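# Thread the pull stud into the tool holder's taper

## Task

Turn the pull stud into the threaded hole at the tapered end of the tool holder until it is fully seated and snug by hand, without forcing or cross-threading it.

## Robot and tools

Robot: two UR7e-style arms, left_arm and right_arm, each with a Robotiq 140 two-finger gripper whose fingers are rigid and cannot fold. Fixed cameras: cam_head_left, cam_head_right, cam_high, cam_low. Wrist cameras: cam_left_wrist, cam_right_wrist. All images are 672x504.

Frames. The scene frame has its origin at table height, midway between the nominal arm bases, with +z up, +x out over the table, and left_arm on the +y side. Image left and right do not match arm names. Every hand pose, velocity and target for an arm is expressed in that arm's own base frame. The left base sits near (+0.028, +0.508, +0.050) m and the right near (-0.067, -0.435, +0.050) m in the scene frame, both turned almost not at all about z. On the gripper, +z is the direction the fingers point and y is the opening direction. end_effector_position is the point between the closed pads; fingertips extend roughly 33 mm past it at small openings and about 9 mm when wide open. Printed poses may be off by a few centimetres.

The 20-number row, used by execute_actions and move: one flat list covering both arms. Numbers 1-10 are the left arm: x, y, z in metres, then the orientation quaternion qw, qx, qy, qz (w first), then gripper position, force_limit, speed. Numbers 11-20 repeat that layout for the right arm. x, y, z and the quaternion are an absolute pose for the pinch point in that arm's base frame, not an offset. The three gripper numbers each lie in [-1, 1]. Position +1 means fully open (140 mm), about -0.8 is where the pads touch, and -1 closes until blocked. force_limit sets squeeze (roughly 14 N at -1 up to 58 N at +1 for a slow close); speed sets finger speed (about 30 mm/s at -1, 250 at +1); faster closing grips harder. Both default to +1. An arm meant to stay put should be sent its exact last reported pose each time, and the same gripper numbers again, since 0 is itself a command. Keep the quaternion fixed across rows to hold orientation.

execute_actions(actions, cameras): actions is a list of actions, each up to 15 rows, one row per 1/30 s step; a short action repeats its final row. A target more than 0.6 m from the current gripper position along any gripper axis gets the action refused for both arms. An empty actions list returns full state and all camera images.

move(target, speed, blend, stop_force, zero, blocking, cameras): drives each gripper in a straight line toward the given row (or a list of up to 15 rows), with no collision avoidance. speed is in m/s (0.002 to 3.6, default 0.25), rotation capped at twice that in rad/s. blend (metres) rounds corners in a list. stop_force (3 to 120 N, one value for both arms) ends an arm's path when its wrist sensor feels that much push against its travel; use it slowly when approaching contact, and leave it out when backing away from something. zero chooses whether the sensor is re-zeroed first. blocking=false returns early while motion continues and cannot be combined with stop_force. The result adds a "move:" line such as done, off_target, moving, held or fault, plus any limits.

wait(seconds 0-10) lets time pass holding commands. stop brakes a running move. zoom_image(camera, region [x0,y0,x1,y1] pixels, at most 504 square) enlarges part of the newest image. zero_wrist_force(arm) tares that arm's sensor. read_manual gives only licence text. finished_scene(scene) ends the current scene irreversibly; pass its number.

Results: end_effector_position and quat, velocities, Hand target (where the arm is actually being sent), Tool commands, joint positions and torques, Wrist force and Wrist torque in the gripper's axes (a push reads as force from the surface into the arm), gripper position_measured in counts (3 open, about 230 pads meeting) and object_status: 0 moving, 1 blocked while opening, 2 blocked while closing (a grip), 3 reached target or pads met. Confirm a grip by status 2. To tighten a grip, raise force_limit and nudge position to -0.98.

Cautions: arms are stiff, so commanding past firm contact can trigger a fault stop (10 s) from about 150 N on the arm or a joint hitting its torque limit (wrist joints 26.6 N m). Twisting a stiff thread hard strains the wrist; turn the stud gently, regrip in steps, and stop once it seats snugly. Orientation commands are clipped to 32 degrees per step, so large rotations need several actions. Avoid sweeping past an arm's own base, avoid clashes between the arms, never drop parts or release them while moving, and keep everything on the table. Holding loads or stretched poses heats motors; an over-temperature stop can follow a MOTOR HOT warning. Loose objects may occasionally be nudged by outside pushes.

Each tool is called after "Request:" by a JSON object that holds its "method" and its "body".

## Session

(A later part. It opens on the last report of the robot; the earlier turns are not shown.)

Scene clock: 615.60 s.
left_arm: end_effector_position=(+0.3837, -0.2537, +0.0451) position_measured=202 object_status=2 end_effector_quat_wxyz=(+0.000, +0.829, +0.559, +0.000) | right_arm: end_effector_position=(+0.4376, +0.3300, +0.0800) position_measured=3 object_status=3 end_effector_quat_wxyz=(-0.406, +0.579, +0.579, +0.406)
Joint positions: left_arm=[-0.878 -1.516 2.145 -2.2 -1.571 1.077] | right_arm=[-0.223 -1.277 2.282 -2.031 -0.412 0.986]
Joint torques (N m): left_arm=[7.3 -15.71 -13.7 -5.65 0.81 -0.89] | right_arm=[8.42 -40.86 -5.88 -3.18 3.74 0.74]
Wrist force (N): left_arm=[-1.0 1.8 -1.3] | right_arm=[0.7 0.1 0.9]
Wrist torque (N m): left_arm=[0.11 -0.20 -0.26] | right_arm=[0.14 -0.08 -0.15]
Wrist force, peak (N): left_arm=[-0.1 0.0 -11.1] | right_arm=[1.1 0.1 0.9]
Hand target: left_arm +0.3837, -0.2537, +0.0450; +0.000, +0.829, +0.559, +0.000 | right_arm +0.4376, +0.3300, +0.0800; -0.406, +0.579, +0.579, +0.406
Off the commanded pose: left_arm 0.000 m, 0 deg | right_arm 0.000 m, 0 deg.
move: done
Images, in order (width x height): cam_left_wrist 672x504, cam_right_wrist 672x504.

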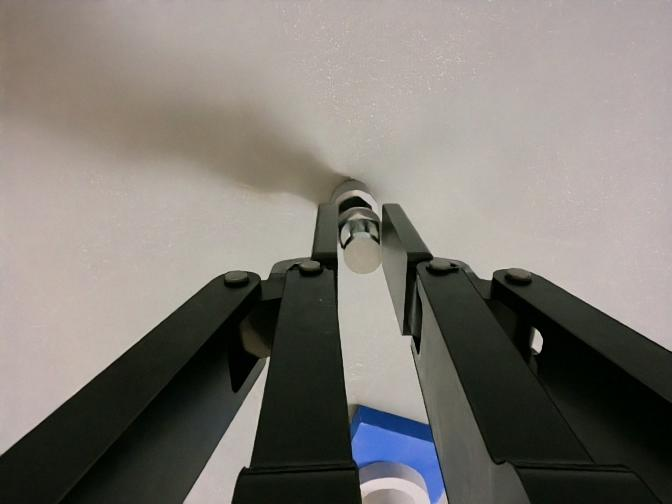

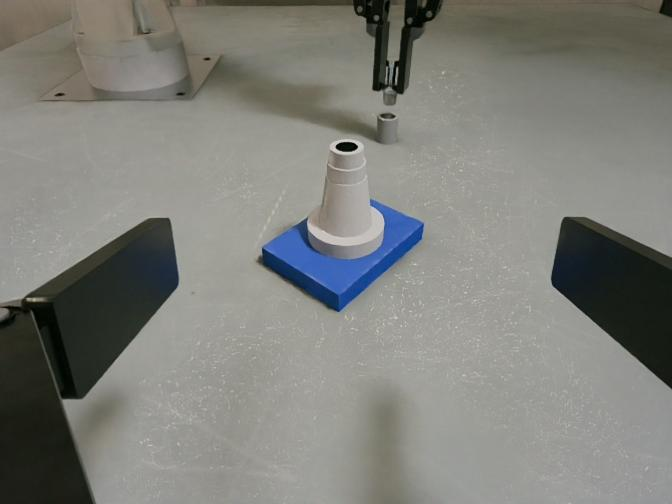

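Request:
{"method": "move", "body": {"target": [[0.3837, -0.2537, 0.135, 0, 0.1908, 0.9816, 0, -1, 0, -1, 0.4376, 0.33, 0.08, -0.4056, 0.5793, 0.5793, 0.4056, 1, 1, 1], [0.357, -0.356, 0.135, 0, -0.5592, 0.8290, 0, -1, 0, -1, 0.4376, 0.33, 0.08, -0.4056, 0.5793, 0.5793, 0.4056, 1, 1, 1], [0.3305, -0.458, 0.14, 0, -0.9816, 0.1908, 0, -1, 0, -1, 0.4376, 0.33, 0.08, -0.4056, 0.5793, 0.5793, 0.4056, 1, 1, 1]], "speed": 0.6, "blend": 0.03, "cameras": ["cam_left_wrist", "cam_right_wrist"]}}

Request:
{"method": "zoom_image", "body": {"camera": "cam_left_wrist", "region": [280, 150, 440, 300]}}

Request:
{"method": "zoom_image", "body": {"camera": "cam_right_wrist", "region": [270, 30, 430, 200]}}

Scene clock: 647.80 s.
left_arm: end_effector_position=(+0.3305, -0.4580, +0.1400) position_measured=202 object_status=2 end_effector_quat_wxyz=(+0.000, +0.982, -0.191, +0.000) | right_arm: end_effector_position=(+0.4376, +0.3300, +0.0800) position_measured=3 object_status=3 end_effector_quat_wxyz=(-0.406, +0.579, +0.579, +0.406)
Joint positions: left_arm=[-1.184 -1.384 1.72 -1.906 -1.571 -3.941] | right_arm=[-0.223 -1.277 2.282 -2.031 -0.412 0.986]
Joint torques (N m): left_arm=[9.8 -43.39 -17.11 -4.05 -0.35 -1.56] | right_arm=[8.45 -40.55 -5.79 -3.21 3.67 0.7]
Wrist force (N): left_arm=[-1.1 1.8 -1.1] | right_arm=[0.8 0.1 0.8]
Wrist torque (N m): left_arm=[0.10 -0.17 -0.28] | right_arm=[0.13 -0.10 -0.16]
Wrist force, peak (N): left_arm=[-1.1 2.7 -2.4] | right_arm=[1.3 0.0 0.7]
Hand target: left_arm +0.3305, -0.4580, +0.1400; +0.000, +0.982, -0.191, +0.000 | right_arm +0.4376, +0.3300, +0.0800; -0.406, +0.579, +0.579, +0.406
Off the commanded pose: left_arm 0.000 m, 0 deg | right_arm 0.000 m, 0 deg.
move: done
Images, in order (width x height): cam_left_wrist 672x504, cam_right_wrist 672x504.

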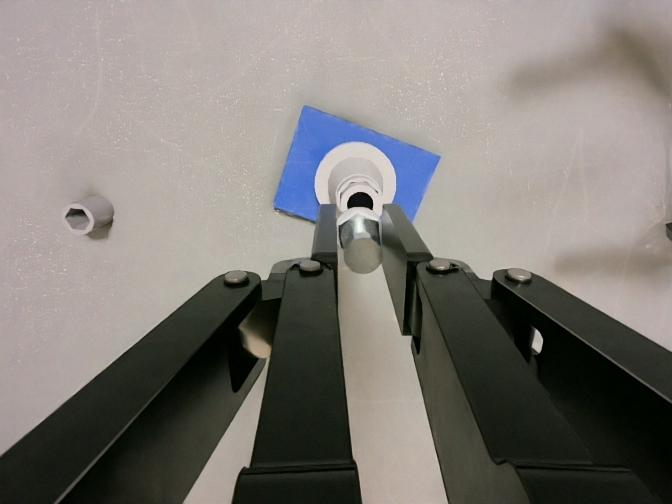

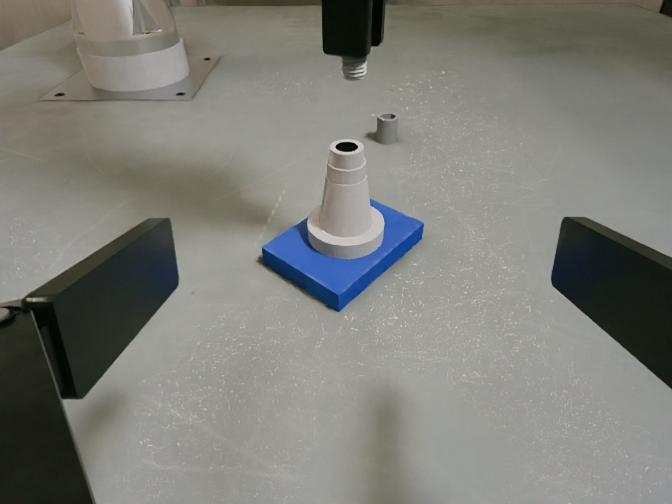

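Scaled by 3.150 from the camera's 672x504 image, which has a finer 960x720 frame.

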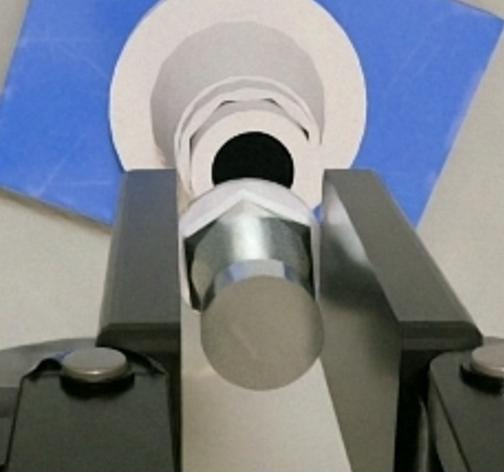

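Scaled by 2.965 from the camera's 672x504 image, which has a finer 960x720 frame.

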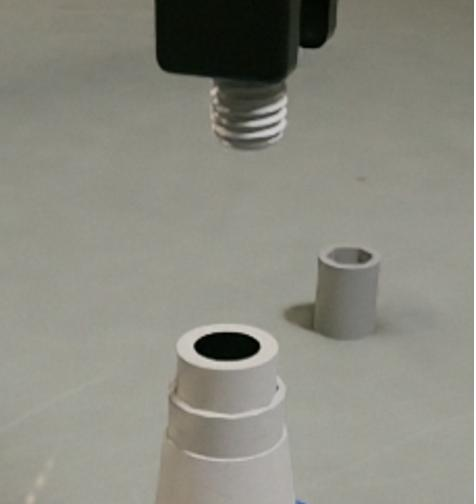

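Request:
{"method": "move", "body": {"target": [0.3300, -0.4623, 0.128, 0, -0.8290, -0.5592, 0, -1, 0, -1, 0.4376, 0.33, 0.08, -0.4056, 0.5793, 0.5793, 0.4056, 1, 1, 1], "speed": 0.6, "cameras": ["cam_left_wrist", "cam_right_wrist"]}}

Request:
{"method": "zoom_image", "body": {"camera": "cam_left_wrist", "region": [280, 150, 440, 300]}}

Request:
{"method": "zoom_image", "body": {"camera": "cam_right_wrist", "region": [270, 30, 430, 200]}}

Scene clock: 665.67 s.
left_arm: end_effector_position=(+0.3300, -0.4623, +0.1280) position_measured=202 object_status=2 end_effector_quat_wxyz=(+0.000, +0.829, +0.559, +0.000) | right_arm: end_effector_position=(+0.4376, +0.3300, +0.0800) position_measured=3 object_status=3 end_effector_quat_wxyz=(-0.406, +0.579, +0.579, +0.406)
Joint positions: left_arm=[-1.188 -1.367 1.731 -1.935 -1.571 -5.516] | right_arm=[-0.223 -1.277 2.282 -2.031 -0.412 0.986]
Joint torques (N m): left_arm=[-1.03 -32.45 -20.06 -3.46 0.02 -1.54] | right_arm=[8.65 -40.73 -5.68 -3.17 3.8 0.54]
Wrist force (N): left_arm=[-1.0 1.6 -1.0] | right_arm=[0.7 0.2 0.9]
Wrist torque (N m): left_arm=[0.06 -0.20 -0.27] | right_arm=[0.16 -0.11 -0.16]
Wrist force, peak (N): left_arm=[-1.4 2.0 -1.2] | right_arm=[1.1 0.1 1.0]
Hand target: left_arm +0.3300, -0.4623, +0.1280; +0.000, +0.829, +0.559, +0.000 | right_arm +0.4376, +0.3300, +0.0800; -0.406, +0.579, +0.579, +0.406
Off the commanded pose: left_arm 0.000 m, 0 deg | right_arm 0.000 m, 0 deg.
move: done
Images, in order (width x height): cam_left_wrist 672x504, cam_right_wrist 672x504.

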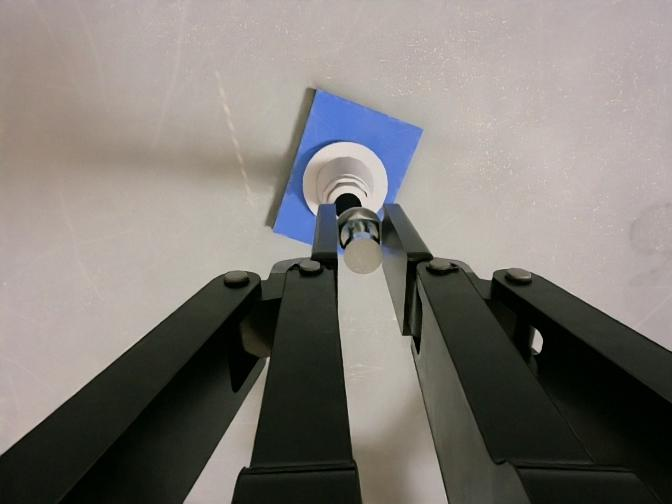

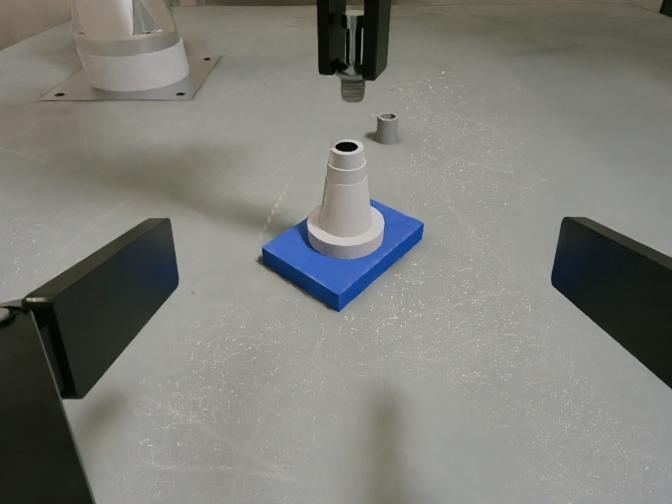

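Scaled by 3.150 from the camera's 672x504 image, which has a finer 960x720 frame.

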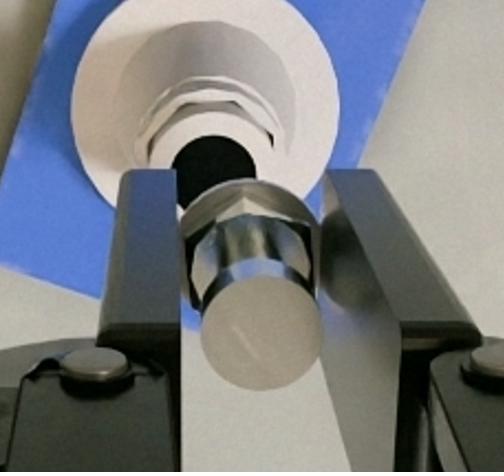

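Scaled by 2.965 from the camera's 672x504 image, which has a finer 960x720 frame.

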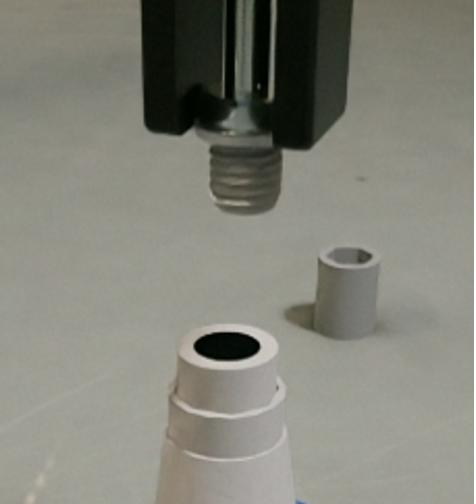

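Request:
{"method": "move", "body": {"target": [0.3270, -0.4606, 0.095, 0, -0.8290, -0.5592, 0, -1, 0, -1, 0.4376, 0.33, 0.08, -0.4056, 0.5793, 0.5793, 0.4056, 1, 1, 1], "speed": 0.1, "cameras": ["cam_left_wrist", "cam_right_wrist", "cam_low"]}}

Request:
{"method": "zoom_image", "body": {"camera": "cam_left_wrist", "region": [300, 160, 400, 235]}}

Request:
{"method": "zoom_image", "body": {"camera": "cam_right_wrist", "region": [290, 60, 410, 180]}}

Request:
{"method": "zoom_image", "body": {"camera": "cam_low", "region": [440, 200, 530, 310]}}

Scene clock: 733.57 s.
left_arm: end_effector_position=(+0.3270, -0.4606, +0.0949) position_measured=202 object_status=2 end_effector_quat_wxyz=(+0.000, +0.829, +0.559, +0.000) | right_arm: end_effector_position=(+0.4376, +0.3300, +0.0800) position_measured=3 object_status=3 end_effector_quat_wxyz=(-0.406, +0.579, +0.579, +0.406)
Joint positions: left_arm=[-1.192 -1.343 1.792 -2.02 -1.571 -5.52] | right_arm=[-0.223 -1.277 2.282 -2.031 -0.412 0.986]
Joint torques (N m): left_arm=[-0.3 -44.17 -30.51 -0.12 -1.34 -0.48] | right_arm=[7.72 -40.86 -6.56 -3.17 3.57 0.57]
Wrist force (N): left_arm=[-0.7 1.5 -0.8] | right_arm=[0.8 0.1 0.7]
Wrist torque (N m): left_arm=[0.04 -0.25 -0.06] | right_arm=[0.14 -0.12 -0.16]
Wrist force, peak (N): left_arm=[-1.2 1.7 -2.5] | right_arm=[1.0 0.1 1.0]
Hand target: left_arm +0.3270, -0.4606, +0.0950; +0.000, +0.829, +0.559, +0.000 | right_arm +0.4376, +0.3300, +0.0800; -0.406, +0.579, +0.579, +0.406
Off the commanded pose: left_arm 0.000 m, 0 deg | right_arm 0.000 m, 0 deg.
move: done
Images, in order (width x height): cam_low 672x504, cam_left_wrist 672x504, cam_right_wrist 672x504.

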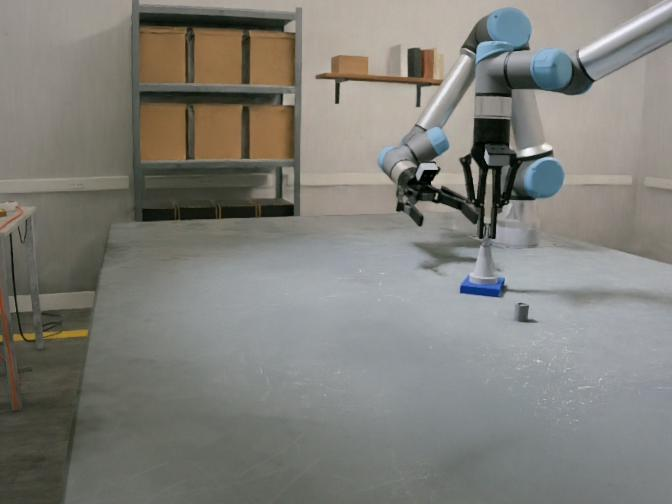

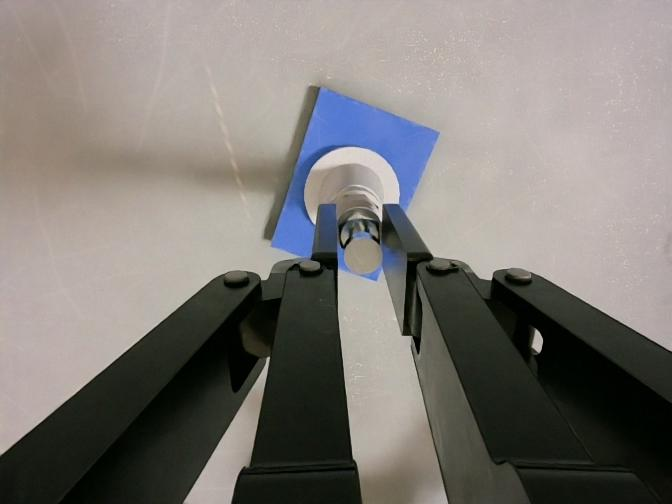

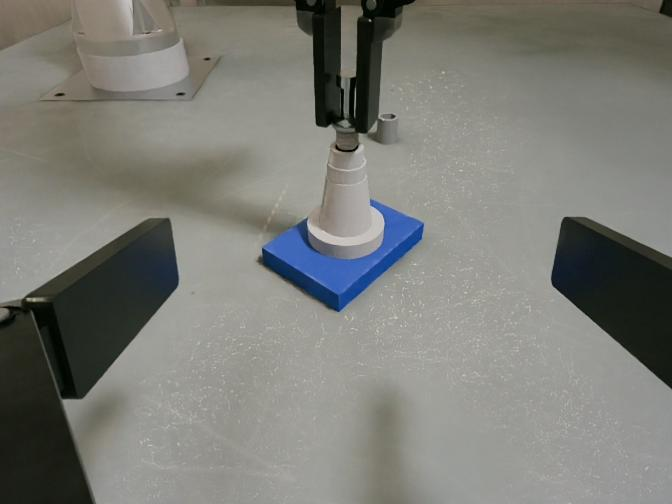

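Scaled by 5.040 from the camera's 672x504 image, which has a finer 960x720 frame.

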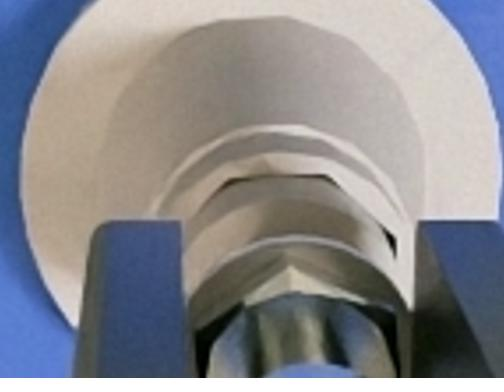

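Scaled by 4.200 from the camera's 672x504 image, which has a finer 960x720 frame.

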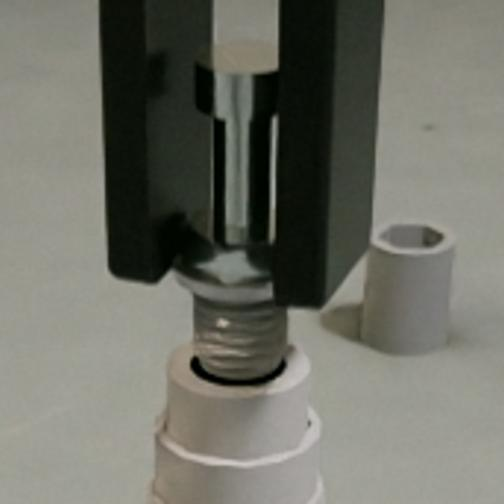

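Scaled by 4.582 from the camera's 672x504 image, which has a finer 960x720 frame.

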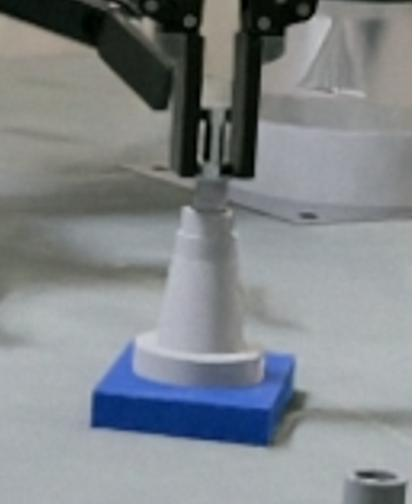

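Request:
{"method": "move", "body": {"target": [0.3270, -0.4606, 0.078, 0, -0.8290, -0.5592, 0, -1, 0, -1, 0.4376, 0.33, 0.08, -0.4056, 0.5793, 0.5793, 0.4056, 1, 1, 1], "speed": 0.01, "stop_force": 5, "cameras": ["cam_left_wrist", "cam_right_wrist"]}}

Request:
{"method": "zoom_image", "body": {"camera": "cam_right_wrist", "region": [290, 60, 410, 180]}}

Request:
{"method": "zoom_image", "body": {"camera": "cam_left_wrist", "region": [300, 160, 400, 235]}}

Scene clock: 755.67 s.
left_arm: end_effector_position=(+0.3270, -0.4607, +0.0937) position_measured=202 object_status=2 end_effector_quat_wxyz=(+0.000, +0.829, +0.559, +0.000) | right_arm: end_effector_position=(+0.4376, +0.3300, +0.0800) position_measured=3 object_status=3 end_effector_quat_wxyz=(-0.406, +0.579, +0.579, +0.406)
Joint positions: left_arm=[-1.192 -1.342 1.794 -2.024 -1.571 -5.52] | right_arm=[-0.223 -1.277 2.282 -2.031 -0.412 0.986]
Joint torques (N m): left_arm=[7.58 -41.81 -28.44 0.19 1.79 1.7] | right_arm=[7.62 -39.92 -6.1 -3.03 3.64 0.67]
Wrist force (N): left_arm=[-2.8 1.4 -5.6] | right_arm=[0.9 0.3 0.5]
Wrist torque (N m): left_arm=[0.10 -0.14 -0.06] | right_arm=[0.18 -0.15 -0.15]
Wrist force, peak (N): left_arm=[-6.2 -1.3 -13.6] | right_arm=[1.2 0.2 0.7]
Hand target: left_arm +0.3270, -0.4607, +0.0937; +0.000, +0.829, +0.559, +0.000 | right_arm +0.4376, +0.3300, +0.0800; -0.406, +0.579, +0.579, +0.406
Off the commanded pose: left_arm 0.016 m, 0 deg | right_arm 0.000 m, 0 deg.
move: contact (left_arm)
Images, in order (width x height): cam_left_wrist 672x504, cam_right_wrist 672x504.

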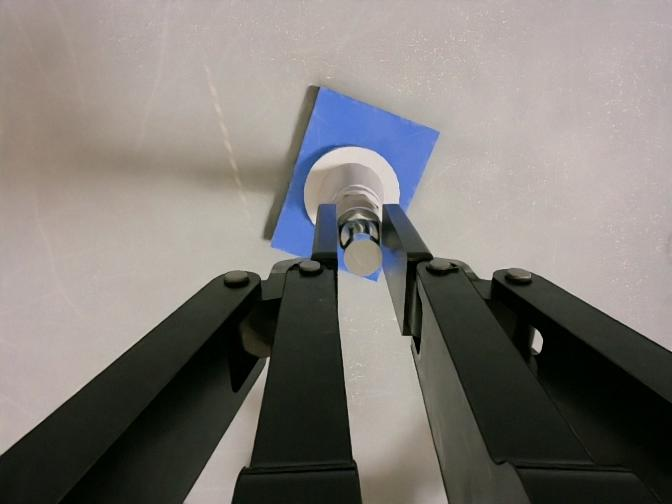

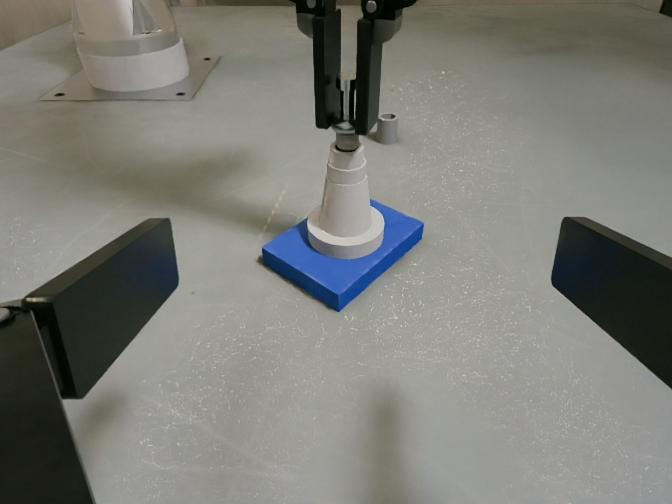

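Scaled by 4.200 from the camera's 672x504 image, which has a finer 960x720 frame.

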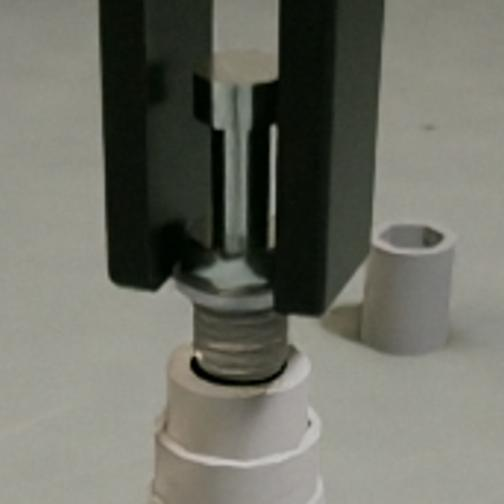

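Scaled by 5.040 from the camera's 672x504 image, which has a finer 960x720 frame.

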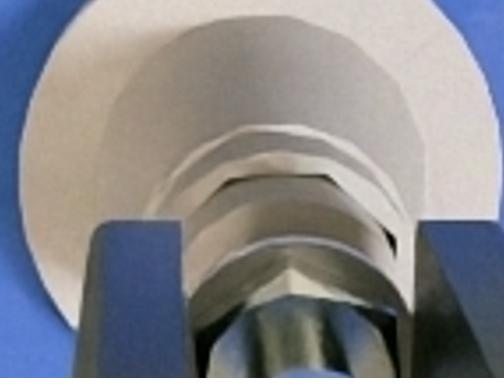

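Request:
{"method": "move", "body": {"target": [[0.3270, -0.4607, 0.0953, 0, -0.8290, -0.5592, 0, -1, 0, -1, 0.4376, 0.33, 0.08, -0.4056, 0.5793, 0.5793, 0.4056, 1, 1, 1], [0.3265, -0.4620, 0.0953, 0, -0.8290, -0.5592, 0, -1, 0, -1, 0.4376, 0.33, 0.08, -0.4056, 0.5793, 0.5793, 0.4056, 1, 1, 1]], "speed": 0.02}}

Request:
{"method": "move", "body": {"target": [0.3265, -0.4620, 0.078, 0, -0.8290, -0.5592, 0, -1, 0, -1, 0.4376, 0.33, 0.08, -0.4056, 0.5793, 0.5793, 0.4056, 1, 1, 1], "speed": 0.008, "stop_force": 4, "cameras": ["cam_left_wrist", "cam_right_wrist"]}}

Request:
{"method": "zoom_image", "body": {"camera": "cam_right_wrist", "region": [290, 60, 410, 180]}}

Scene clock: 774.57 s.
left_arm: end_effector_position=(+0.3265, -0.4621, +0.0954) position_measured=202 object_status=2 end_effector_quat_wxyz=(+0.000, +0.829, +0.559, +0.000) | right_arm: end_effector_position=(+0.4376, +0.3300, +0.0800) position_measured=3 object_status=3 end_effector_quat_wxyz=(-0.406, +0.579, +0.579, +0.406)
Joint positions: left_arm=[-1.194 -1.341 1.789 -2.019 -1.571 -5.522] | right_arm=[-0.223 -1.277 2.282 -2.031 -0.412 0.986]
Joint torques (N m): left_arm=[-0.41 -28.16 -23.47 -0.48 1.64 -1.05] | right_arm=[7.88 -40.81 -6.19 -3.16 3.41 0.68]
Wrist force (N): left_arm=[-1.0 1.6 -0.5] | right_arm=[1.0 0.0 0.9]
Wrist torque (N m): left_arm=[0.06 -0.18 -0.06] | right_arm=[0.12 -0.16 -0.15]
Wrist force, peak (N): left_arm=[-2.8 1.4 -5.7] | right_arm=[1.2 0.0 0.9]
Hand target: left_arm +0.3265, -0.4620, +0.0953; +0.000, +0.829, +0.559, +0.000 | right_arm +0.4376, +0.3300, +0.0800; -0.406, +0.579, +0.579, +0.406
Off the commanded pose: left_arm 0.000 m, 0 deg | right_arm 0.000 m, 0 deg.
move: done

Scene clock: 775.87 s.
left_arm: end_effector_position=(+0.3265, -0.4620, +0.0932) position_measured=202 object_status=2 end_effector_quat_wxyz=(+0.000, +0.829, +0.559, +0.000) | right_arm: end_effector_position=(+0.4376, +0.3300, +0.0800) position_measured=3 object_status=3 end_effector_quat_wxyz=(-0.406, +0.579, +0.579, +0.406)
Joint positions: left_arm=[-1.194 -1.339 1.793 -2.024 -1.571 -5.522] | right_arm=[-0.223 -1.277 2.282 -2.031 -0.412 0.986]
Joint torques (N m): left_arm=[4.76 -41.38 -29.23 -0.68 1.7 -1.21] | right_arm=[8.8 -40.46 -6.57 -3.17 3.55 0.63]
Wrist force (N): left_arm=[1.1 -0.4 -5.5] | right_arm=[0.9 -0.1 0.6]
Wrist torque (N m): left_arm=[0.16 -0.18 -0.07] | right_arm=[0.10 -0.14 -0.16]
Wrist force, peak (N): left_arm=[4.6 -2.8 -15.3] | right_arm=[1.1 0.0 1.1]
Hand target: left_arm +0.3265, -0.4620, +0.0932; +0.000, +0.829, +0.559, +0.000 | right_arm +0.4376, +0.3300, +0.0800; -0.406, +0.579, +0.579, +0.406
Off the commanded pose: left_arm 0.015 m, 0 deg | right_arm 0.000 m, 0 deg.
move: contact (left_arm)
Images, in order (width x height): cam_left_wrist 672x504, cam_right_wrist 672x504.

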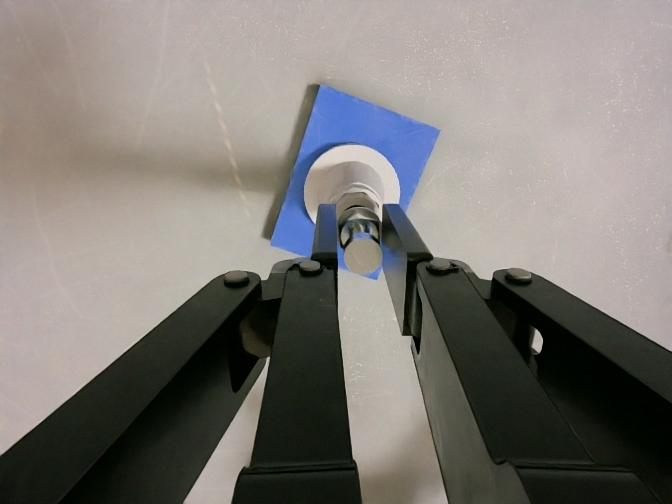

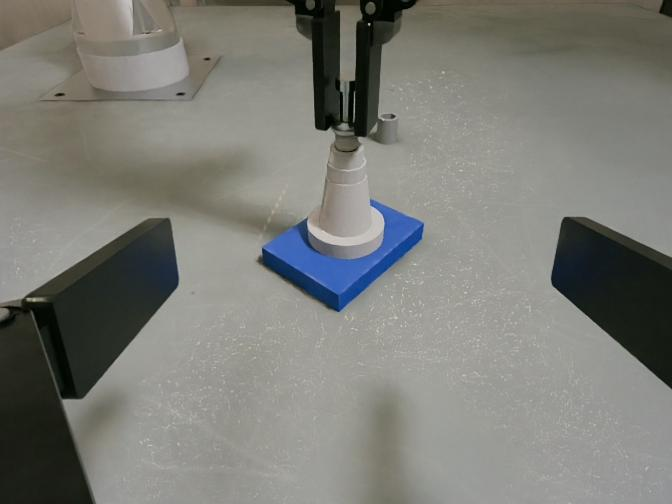

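Scaled by 4.200 from the camera's 672x504 image, which has a finer 960x720 frame.

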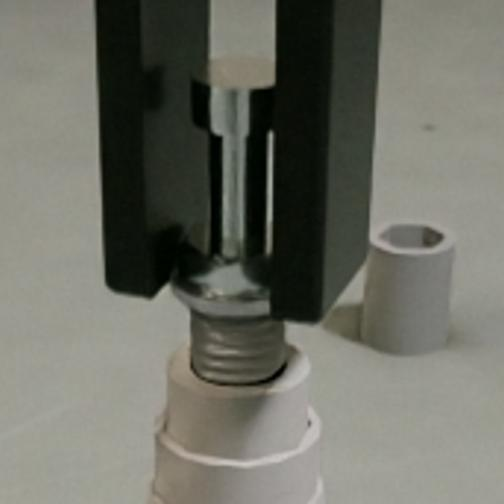

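Request:
{"method": "move", "body": {"target": [[0.3265, -0.4620, 0.0948, 0, -0.8290, -0.5592, 0, -1, 0, -1, 0.4376, 0.33, 0.08, -0.4056, 0.5793, 0.5793, 0.4056, 1, 1, 1], [0.3264, -0.4613, 0.0948, 0, -0.8290, -0.5592, 0, -1, 0, -1, 0.4376, 0.33, 0.08, -0.4056, 0.5793, 0.5793, 0.4056, 1, 1, 1]], "speed": 0.02}}

Request:
{"method": "move", "body": {"target": [0.3264, -0.4613, 0.078, 0, -0.8290, -0.5592, 0, -1, 0, -1, 0.4376, 0.33, 0.08, -0.4056, 0.5793, 0.5793, 0.4056, 1, 1, 1], "speed": 0.006, "stop_force": 4}}

Scene clock: 809.77 s.
left_arm: end_effector_position=(+0.3264, -0.4612, +0.0948) position_measured=202 object_status=2 end_effector_quat_wxyz=(+0.000, +0.829, +0.559, +0.000) | right_arm: end_effector_position=(+0.4376, +0.3300, +0.0800) position_measured=3 object_status=3 end_effector_quat_wxyz=(-0.406, +0.579, +0.579, +0.406)
Joint positions: left_arm=[-1.193 -1.342 1.792 -2.02 -1.571 -5.522] | right_arm=[-0.223 -1.277 2.282 -2.031 -0.412 0.986]
Joint torques (N m): left_arm=[8.11 -37.63 -18.98 -5.86 1.7 2.05] | right_arm=[7.11 -39.69 -6.48 -3.09 3.52 0.65]
Wrist force (N): left_arm=[-0.9 1.7 -0.7] | right_arm=[0.8 0.0 0.7]
Wrist torque (N m): left_arm=[0.09 -0.20 -0.10] | right_arm=[0.13 -0.11 -0.16]
Wrist force, peak (N): left_arm=[0.9 -0.5 -6.1] | right_arm=[1.1 0.2 0.9]
Hand target: left_arm +0.3264, -0.4613, +0.0948; +0.000, +0.829, +0.559, +0.000 | right_arm +0.4376, +0.3300, +0.0800; -0.406, +0.579, +0.579, +0.406
Off the commanded pose: left_arm 0.000 m, 0 deg | right_arm 0.000 m, 0 deg.
move: done

Scene clock: 811.10 s.
left_arm: end_effector_position=(+0.3264, -0.4613, +0.0930) position_measured=202 object_status=2 end_effector_quat_wxyz=(+0.000, +0.829, +0.559, +0.000) | right_arm: end_effector_position=(+0.4376, +0.3300, +0.0800) position_measured=3 object_status=3 end_effector_quat_wxyz=(-0.406, +0.579, +0.579, +0.406)
Joint positions: left_arm=[-1.193 -1.34 1.795 -2.025 -1.571 -5.522] | right_arm=[-0.223 -1.277 2.282 -2.031 -0.412 0.986]
Joint torques (N m): left_arm=[8.26 -42.72 -28.47 -0.05 1.62 1.97] | right_arm=[7.14 -40.86 -6.07 -3.02 3.42 0.55]
Wrist force (N): left_arm=[-2.8 1.2 -4.3] | right_arm=[0.9 -0.1 0.8]
Wrist torque (N m): left_arm=[0.10 -0.12 -0.10] | right_arm=[0.11 -0.14 -0.15]
Wrist force, peak (N): left_arm=[-4.4 -0.3 -8.3] | right_arm=[1.0 0.1 0.9]
Hand target: left_arm +0.3264, -0.4613, +0.0930; +0.000, +0.829, +0.559, +0.000 | right_arm +0.4376, +0.3300, +0.0800; -0.406, +0.579, +0.579, +0.406
Off the commanded pose: left_arm 0.015 m, 0 deg | right_arm 0.000 m, 0 deg.
move: contact (left_arm)

Request:
{"method": "move", "body": {"target": [[0.3263, -0.4616, 0.0930, 0, 0.9976, 0.0698, 0, -1, 0, -1, 0.4376, 0.33, 0.08, -0.4056, 0.5793, 0.5793, 0.4056, 1, 1, 1], [0.3263, -0.4616, 0.0928, 0, 0.8988, -0.4384, 0, -1, 0, -1, 0.4376, 0.33, 0.08, -0.4056, 0.5793, 0.5793, 0.4056, 1, 1, 1]], "speed": 0.5, "blend": 0.005, "cameras": ["cam_left_wrist", "cam_right_wrist"]}}

Request:
{"method": "zoom_image", "body": {"camera": "cam_right_wrist", "region": [290, 60, 410, 180]}}

Request:
{"method": "zoom_image", "body": {"camera": "cam_left_wrist", "region": [290, 150, 420, 290]}}

Scene clock: 825.03 s.
left_arm: end_effector_position=(+0.3263, -0.4616, +0.0928) position_measured=202 object_status=2 end_effector_quat_wxyz=(+0.000, +0.899, -0.438, +0.000) | right_arm: end_effector_position=(+0.4376, +0.3300, +0.0800) position_measured=3 object_status=3 end_effector_quat_wxyz=(-0.406, +0.579, +0.579, +0.406)
Joint positions: left_arm=[-1.194 -1.34 1.795 -2.026 -1.571 -3.428] | right_arm=[-0.223 -1.277 2.282 -2.031 -0.412 0.986]
Joint torques (N m): left_arm=[-0.89 -16.9 -28.74 -2.49 -6.36 1.85] | right_arm=[8.24 -40.17 -6.56 -3.02 3.51 0.55]
Wrist force (N): left_arm=[-8.7 -15.9 -18.8] | right_arm=[0.8 0.2 0.8]
Wrist torque (N m): left_arm=[0.71 -0.20 -0.12] | right_arm=[0.16 -0.13 -0.16]
Wrist force, peak (N): left_arm=[-9.2 -16.0 -20.5] | right_arm=[1.2 0.3 0.8]
Hand target: left_arm +0.3263, -0.4616, +0.0928; +0.000, +0.899, -0.438, +0.000 | right_arm +0.4376, +0.3300, +0.0800; -0.406, +0.579, +0.579, +0.406
Off the commanded pose: left_arm 0.000 m, 0 deg | right_arm 0.000 m, 0 deg.
move: done
Images, in order (width x height): cam_left_wrist 672x504, cam_right_wrist 672x504.

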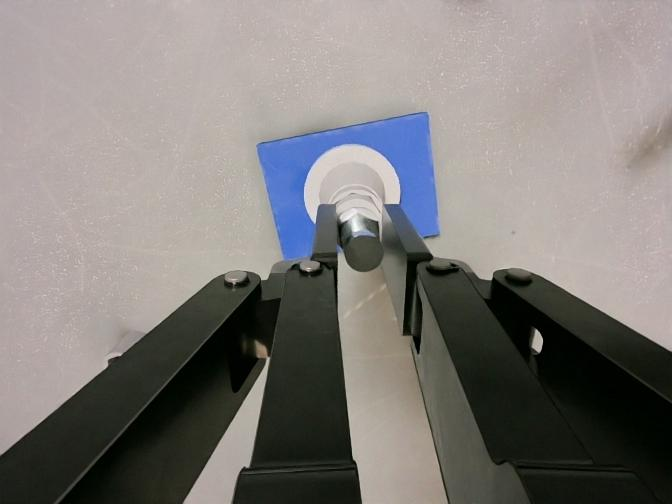

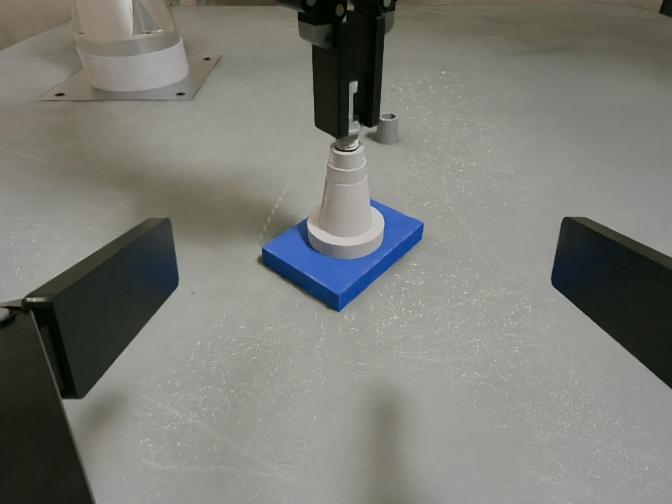

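Scaled by 4.200 from the camera's 672x504 image, which has a finer 960x720 frame.

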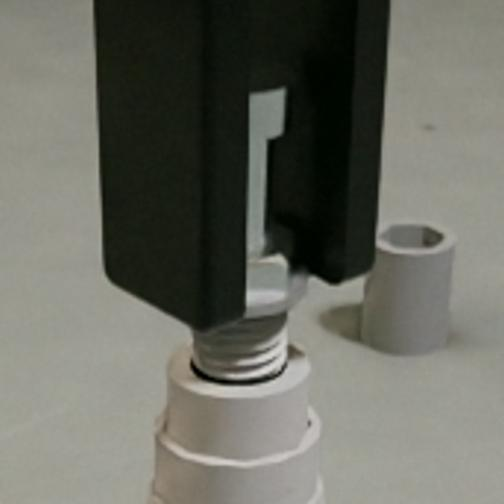

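Scaled by 3.600 from the camera's 672x504 image, which has a finer 960x720 frame.

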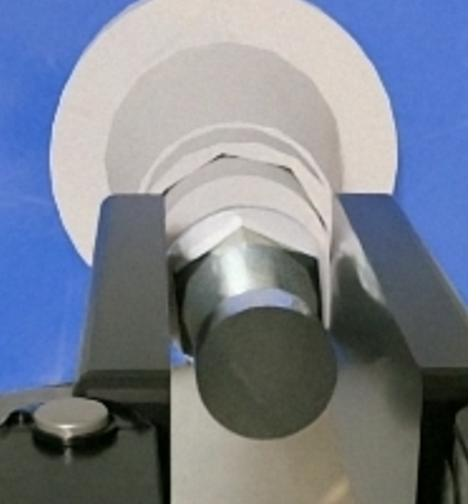

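Request:
{"method": "move", "body": {"target": [0.3269, -0.4606, 0.0930, 0, 0.8988, -0.4384, 0, -1, 0, -1, 0.4376, 0.33, 0.08, -0.4056, 0.5793, 0.5793, 0.4056, 1, 1, 1], "speed": 0.02}}

Scene clock: 853.27 s.
left_arm: end_effector_position=(+0.3269, -0.4606, +0.0930) position_measured=202 object_status=2 end_effector_quat_wxyz=(+0.000, +0.899, -0.438, +0.000) | right_arm: end_effector_position=(+0.4376, +0.3300, +0.0800) position_measured=3 object_status=3 end_effector_quat_wxyz=(-0.406, +0.579, +0.579, +0.406)
Joint positions: left_arm=[-1.192 -1.341 1.796 -2.025 -1.571 -3.426] | right_arm=[-0.223 -1.277 2.282 -2.031 -0.412 0.986]
Joint torques (N m): left_arm=[9.65 -42.33 -15.33 0.04 -0.7 1.67] | right_arm=[7.47 -40.69 -5.74 -3.08 3.53 0.64]
Wrist force (N): left_arm=[0.1 2.9 -3.7] | right_arm=[0.9 0.1 0.8]
Wrist torque (N m): left_arm=[0.09 -0.26 -0.28] | right_arm=[0.13 -0.15 -0.15]
Wrist force, peak (N): left_arm=[-8.5 -16.1 -18.9] | right_arm=[1.1 0.2 0.8]
Hand target: left_arm +0.3269, -0.4606, +0.0930; +0.000, +0.899, -0.438, +0.000 | right_arm +0.4376, +0.3300, +0.0800; -0.406, +0.579, +0.579, +0.406
Off the commanded pose: left_arm 0.000 m, 0 deg | right_arm 0.000 m, 0 deg.
move: done

Request:
{"method": "move", "body": {"target": [[0.3276, -0.4607, 0.0928, 0, 0.5592, -0.8290, 0, -1, 0, -1, 0.4376, 0.33, 0.08, -0.4056, 0.5793, 0.5793, 0.4056, 1, 1, 1], [0.3278, -0.4614, 0.0926, 0, 0.0698, -0.9976, 0, -1, 0, -1, 0.4376, 0.33, 0.08, -0.4056, 0.5793, 0.5793, 0.4056, 1, 1, 1]], "speed": 0.5, "blend": 0.002}}

Scene clock: 877.33 s.
left_arm: end_effector_position=(+0.3278, -0.4614, +0.0926) position_measured=202 object_status=2 end_effector_quat_wxyz=(+0.000, -0.070, +0.998, +0.000) | right_arm: end_effector_position=(+0.4376, +0.3300, +0.0800) position_measured=3 object_status=3 end_effector_quat_wxyz=(-0.406, +0.579, +0.579, +0.406)
Joint positions: left_arm=[-1.191 -1.338 1.793 -2.026 -1.571 -1.331] | right_arm=[-0.223 -1.277 2.282 -2.031 -0.412 0.986]
Joint torques (N m): left_arm=[8.94 -22.1 -27.7 -1.63 -0.28 1.8] | right_arm=[7.12 -40.15 -6.03 -2.96 3.35 0.53]
Wrist force (N): left_arm=[2.3 8.7 -12.2] | right_arm=[0.9 0.2 0.9]
Wrist torque (N m): left_arm=[-0.12 -0.29 -0.08] | right_arm=[0.16 -0.14 -0.15]
Wrist force, peak (N): left_arm=[2.7 10.5 -12.4] | right_arm=[1.2 -0.1 0.8]
Hand target: left_arm +0.3278, -0.4614, +0.0926; +0.000, -0.070, +0.998, +0.000 | right_arm +0.4376, +0.3300, +0.0800; -0.406, +0.579, +0.579, +0.406
Off the commanded pose: left_arm 0.000 m, 0 deg | right_arm 0.000 m, 0 deg.
move: done

Request:
{"method": "move", "body": {"target": [[0.3272, -0.4617, 0.0926, 0, -0.4384, -0.8988, 0, -1, 0, -1, 0.4376, 0.33, 0.08, -0.4056, 0.5793, 0.5793, 0.4056, 1, 1, 1], [0.3266, -0.4616, 0.0925, 0, -0.8290, -0.5592, 0, -1, 0, -1, 0.4376, 0.33, 0.08, -0.4056, 0.5793, 0.5793, 0.4056, 1, 1, 1], [0.3264, -0.4611, 0.0924, 0, -0.9976, -0.0698, 0, -1, 0, -1, 0.4376, 0.33, 0.08, -0.4056, 0.5793, 0.5793, 0.4056, 1, 1, 1]], "speed": 0.5, "blend": 0.002, "cameras": ["cam_right_wrist"]}}

Request:
{"method": "zoom_image", "body": {"camera": "cam_right_wrist", "region": [290, 60, 410, 180]}}

Scene clock: 903.83 s.
left_arm: end_effector_position=(+0.3264, -0.4611, +0.0924) position_measured=202 object_status=2 end_effector_quat_wxyz=(+0.000, +0.998, +0.070, +0.000) | right_arm: end_effector_position=(+0.4376, +0.3300, +0.0800) position_measured=3 object_status=3 end_effector_quat_wxyz=(-0.406, +0.579, +0.579, +0.406)
Joint positions: left_arm=[-1.193 -1.34 1.796 -2.027 -1.571 1.809] | right_arm=[-0.223 -1.277 2.282 -2.031 -0.412 0.986]
Joint torques (N m): left_arm=[9.15 -29.8 -33.87 -0.91 -0.44 1.78] | right_arm=[7.39 -39.51 -6.7 -3 3.38 0.54]
Wrist force (N): left_arm=[-0.1 4.0 8.6] | right_arm=[0.8 0.0 0.9]
Wrist torque (N m): left_arm=[-0.04 -0.34 -0.07] | right_arm=[0.12 -0.12 -0.15]
Wrist force, peak (N): left_arm=[2.6 8.8 -12.4] | right_arm=[1.2 0.0 0.8]
Hand target: left_arm +0.3264, -0.4611, +0.0924; +0.000, +0.998, +0.070, +0.000 | right_arm +0.4376, +0.3300, +0.0800; -0.406, +0.579, +0.579, +0.406
Off the commanded pose: left_arm 0.000 m, 0 deg | right_arm 0.000 m, 0 deg.
move: done
Images, in order (width x height): cam_right_wrist 672x504.

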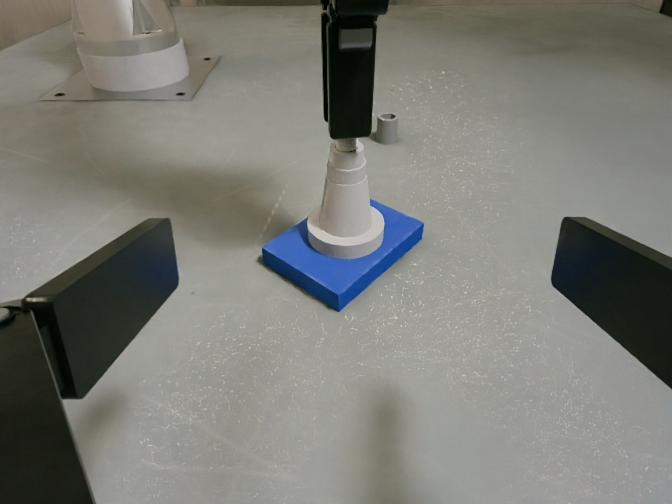

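Scaled by 4.200 from the camera's 672x504 image, which has a finer 960x720 frame.

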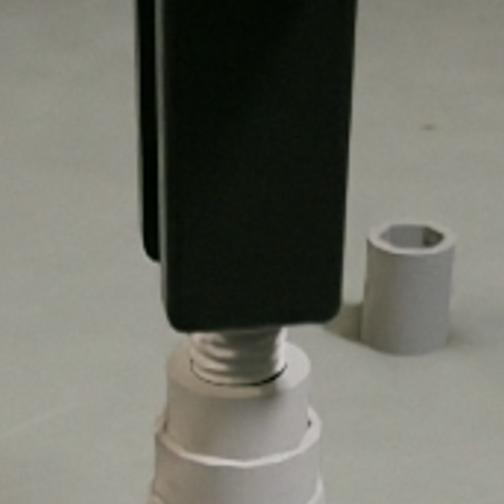

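Request:
{"method": "move", "body": {"target": [[0.3268, -0.4606, 0.0918, 0, -0.8988, 0.4384, 0, -1, 0, -1, 0.4376, 0.33, 0.08, -0.4056, 0.5793, 0.5793, 0.4056, 1, 1, 1], [0.3274, -0.4607, 0.0914, 0, -0.5592, 0.8290, 0, -1, 0, -1, 0.4376, 0.33, 0.08, -0.4056, 0.5793, 0.5793, 0.4056, 1, 1, 1]], "speed": 0.5, "blend": 0.002}}

Scene clock: 916.07 s.
left_arm: end_effector_position=(+0.3274, -0.4607, +0.0914) position_measured=202 object_status=2 end_effector_quat_wxyz=(+0.000, -0.559, +0.829, +0.000) | right_arm: end_effector_position=(+0.4376, +0.3300, +0.0800) position_measured=3 object_status=3 end_effector_quat_wxyz=(-0.406, +0.579, +0.579, +0.406)
Joint positions: left_arm=[-1.191 -1.338 1.797 -2.029 -1.571 3.905] | right_arm=[-0.223 -1.277 2.282 -2.031 -0.412 0.986]
Joint torques (N m): left_arm=[6.7 -26.8 -29.53 -1.03 1.43 1.81] | right_arm=[7.01 -38.56 -6.02 -3.01 3.56 0.56]
Wrist force (N): left_arm=[3.2 6.6 -1.8] | right_arm=[0.8 -0.2 0.8]
Wrist torque (N m): left_arm=[-0.02 -0.28 -0.04] | right_arm=[0.08 -0.13 -0.16]
Wrist force, peak (N): left_arm=[-0.4 4.8 8.4] | right_arm=[1.1 0.0 0.9]
Hand target: left_arm +0.3274, -0.4607, +0.0914; +0.000, -0.559, +0.829, +0.000 | right_arm +0.4376, +0.3300, +0.0800; -0.406, +0.579, +0.579, +0.406
Off the commanded pose: left_arm 0.000 m, 0 deg | right_arm 0.000 m, 0 deg.
move: done

Request:
{"method": "move", "body": {"target": [[0.3273, -0.4612, 0.0911, 0, -0.0698, 0.9976, 0, -1, 0, -1, 0.4376, 0.33, 0.08, -0.4056, 0.5793, 0.5793, 0.4056, 1, 1, 1], [0.3271, -0.4615, 0.0907, 0, 0.4384, 0.8988, 0, -1, 0, -1, 0.4376, 0.33, 0.08, -0.4056, 0.5793, 0.5793, 0.4056, 1, 1, 1]], "speed": 0.5, "blend": 0.002, "cameras": ["cam_right_wrist", "cam_left_wrist"]}}

Request:
{"method": "zoom_image", "body": {"camera": "cam_right_wrist", "region": [290, 60, 410, 180]}}

Scene clock: 931.10 s.
left_arm: end_effector_position=(+0.3271, -0.4615, +0.0907) position_measured=202 object_status=2 end_effector_quat_wxyz=(+0.000, +0.438, +0.899, +0.000) | right_arm: end_effector_position=(+0.4376, +0.3300, +0.0800) position_measured=3 object_status=3 end_effector_quat_wxyz=(-0.406, +0.579, +0.579, +0.406)
Joint positions: left_arm=[-1.192 -1.337 1.797 -2.031 -1.571 5.998] | right_arm=[-0.223 -1.277 2.282 -2.031 -0.412 0.986]
Joint torques (N m): left_arm=[9.6 -26.63 -31.98 -1.72 -0.3 1.74] | right_arm=[6.47 -40.12 -6.85 -2.87 3.35 0.5]
Wrist force (N): left_arm=[-0.3 0.5 0.7] | right_arm=[1.0 0.0 0.9]
Wrist torque (N m): left_arm=[0.09 -0.29 -0.07] | right_arm=[0.12 -0.15 -0.15]
Wrist force, peak (N): left_arm=[4.0 6.7 -1.8] | right_arm=[1.2 0.0 0.9]
Hand target: left_arm +0.3271, -0.4615, +0.0907; +0.000, +0.438, +0.899, +0.000 | right_arm +0.4376, +0.3300, +0.0800; -0.406, +0.579, +0.579, +0.406
Off the commanded pose: left_arm 0.000 m, 0 deg | right_arm 0.000 m, 0 deg.
move: done
Images, in order (width x height): cam_left_wrist 672x504, cam_right_wrist 672x504.

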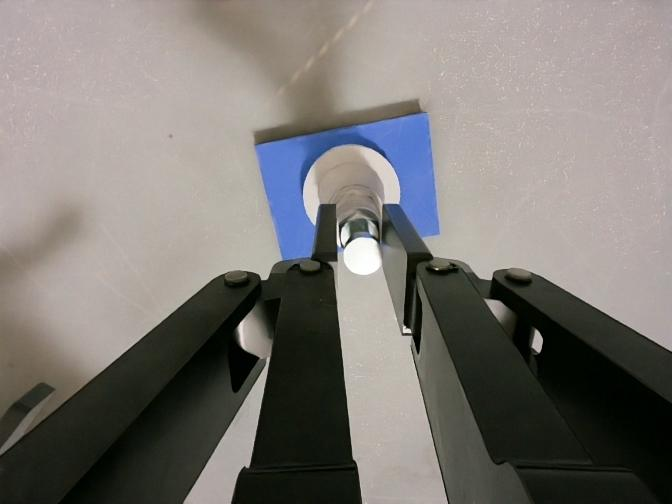

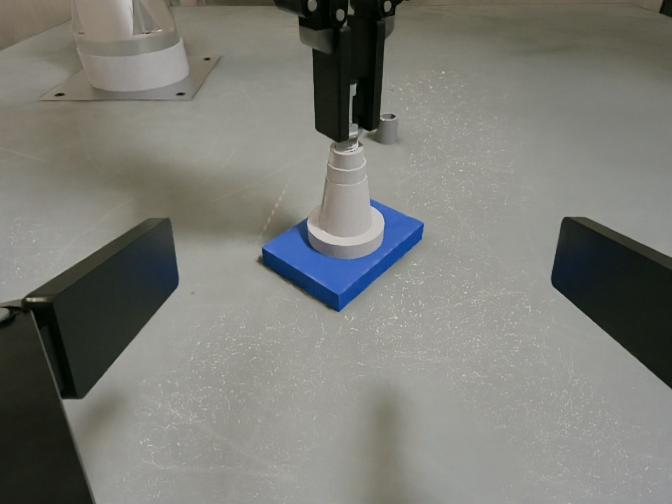

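Scaled by 4.200 from the camera's 672x504 image, which has a finer 960x720 frame.

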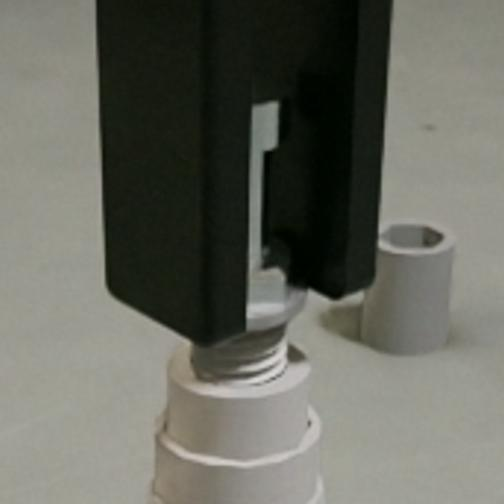

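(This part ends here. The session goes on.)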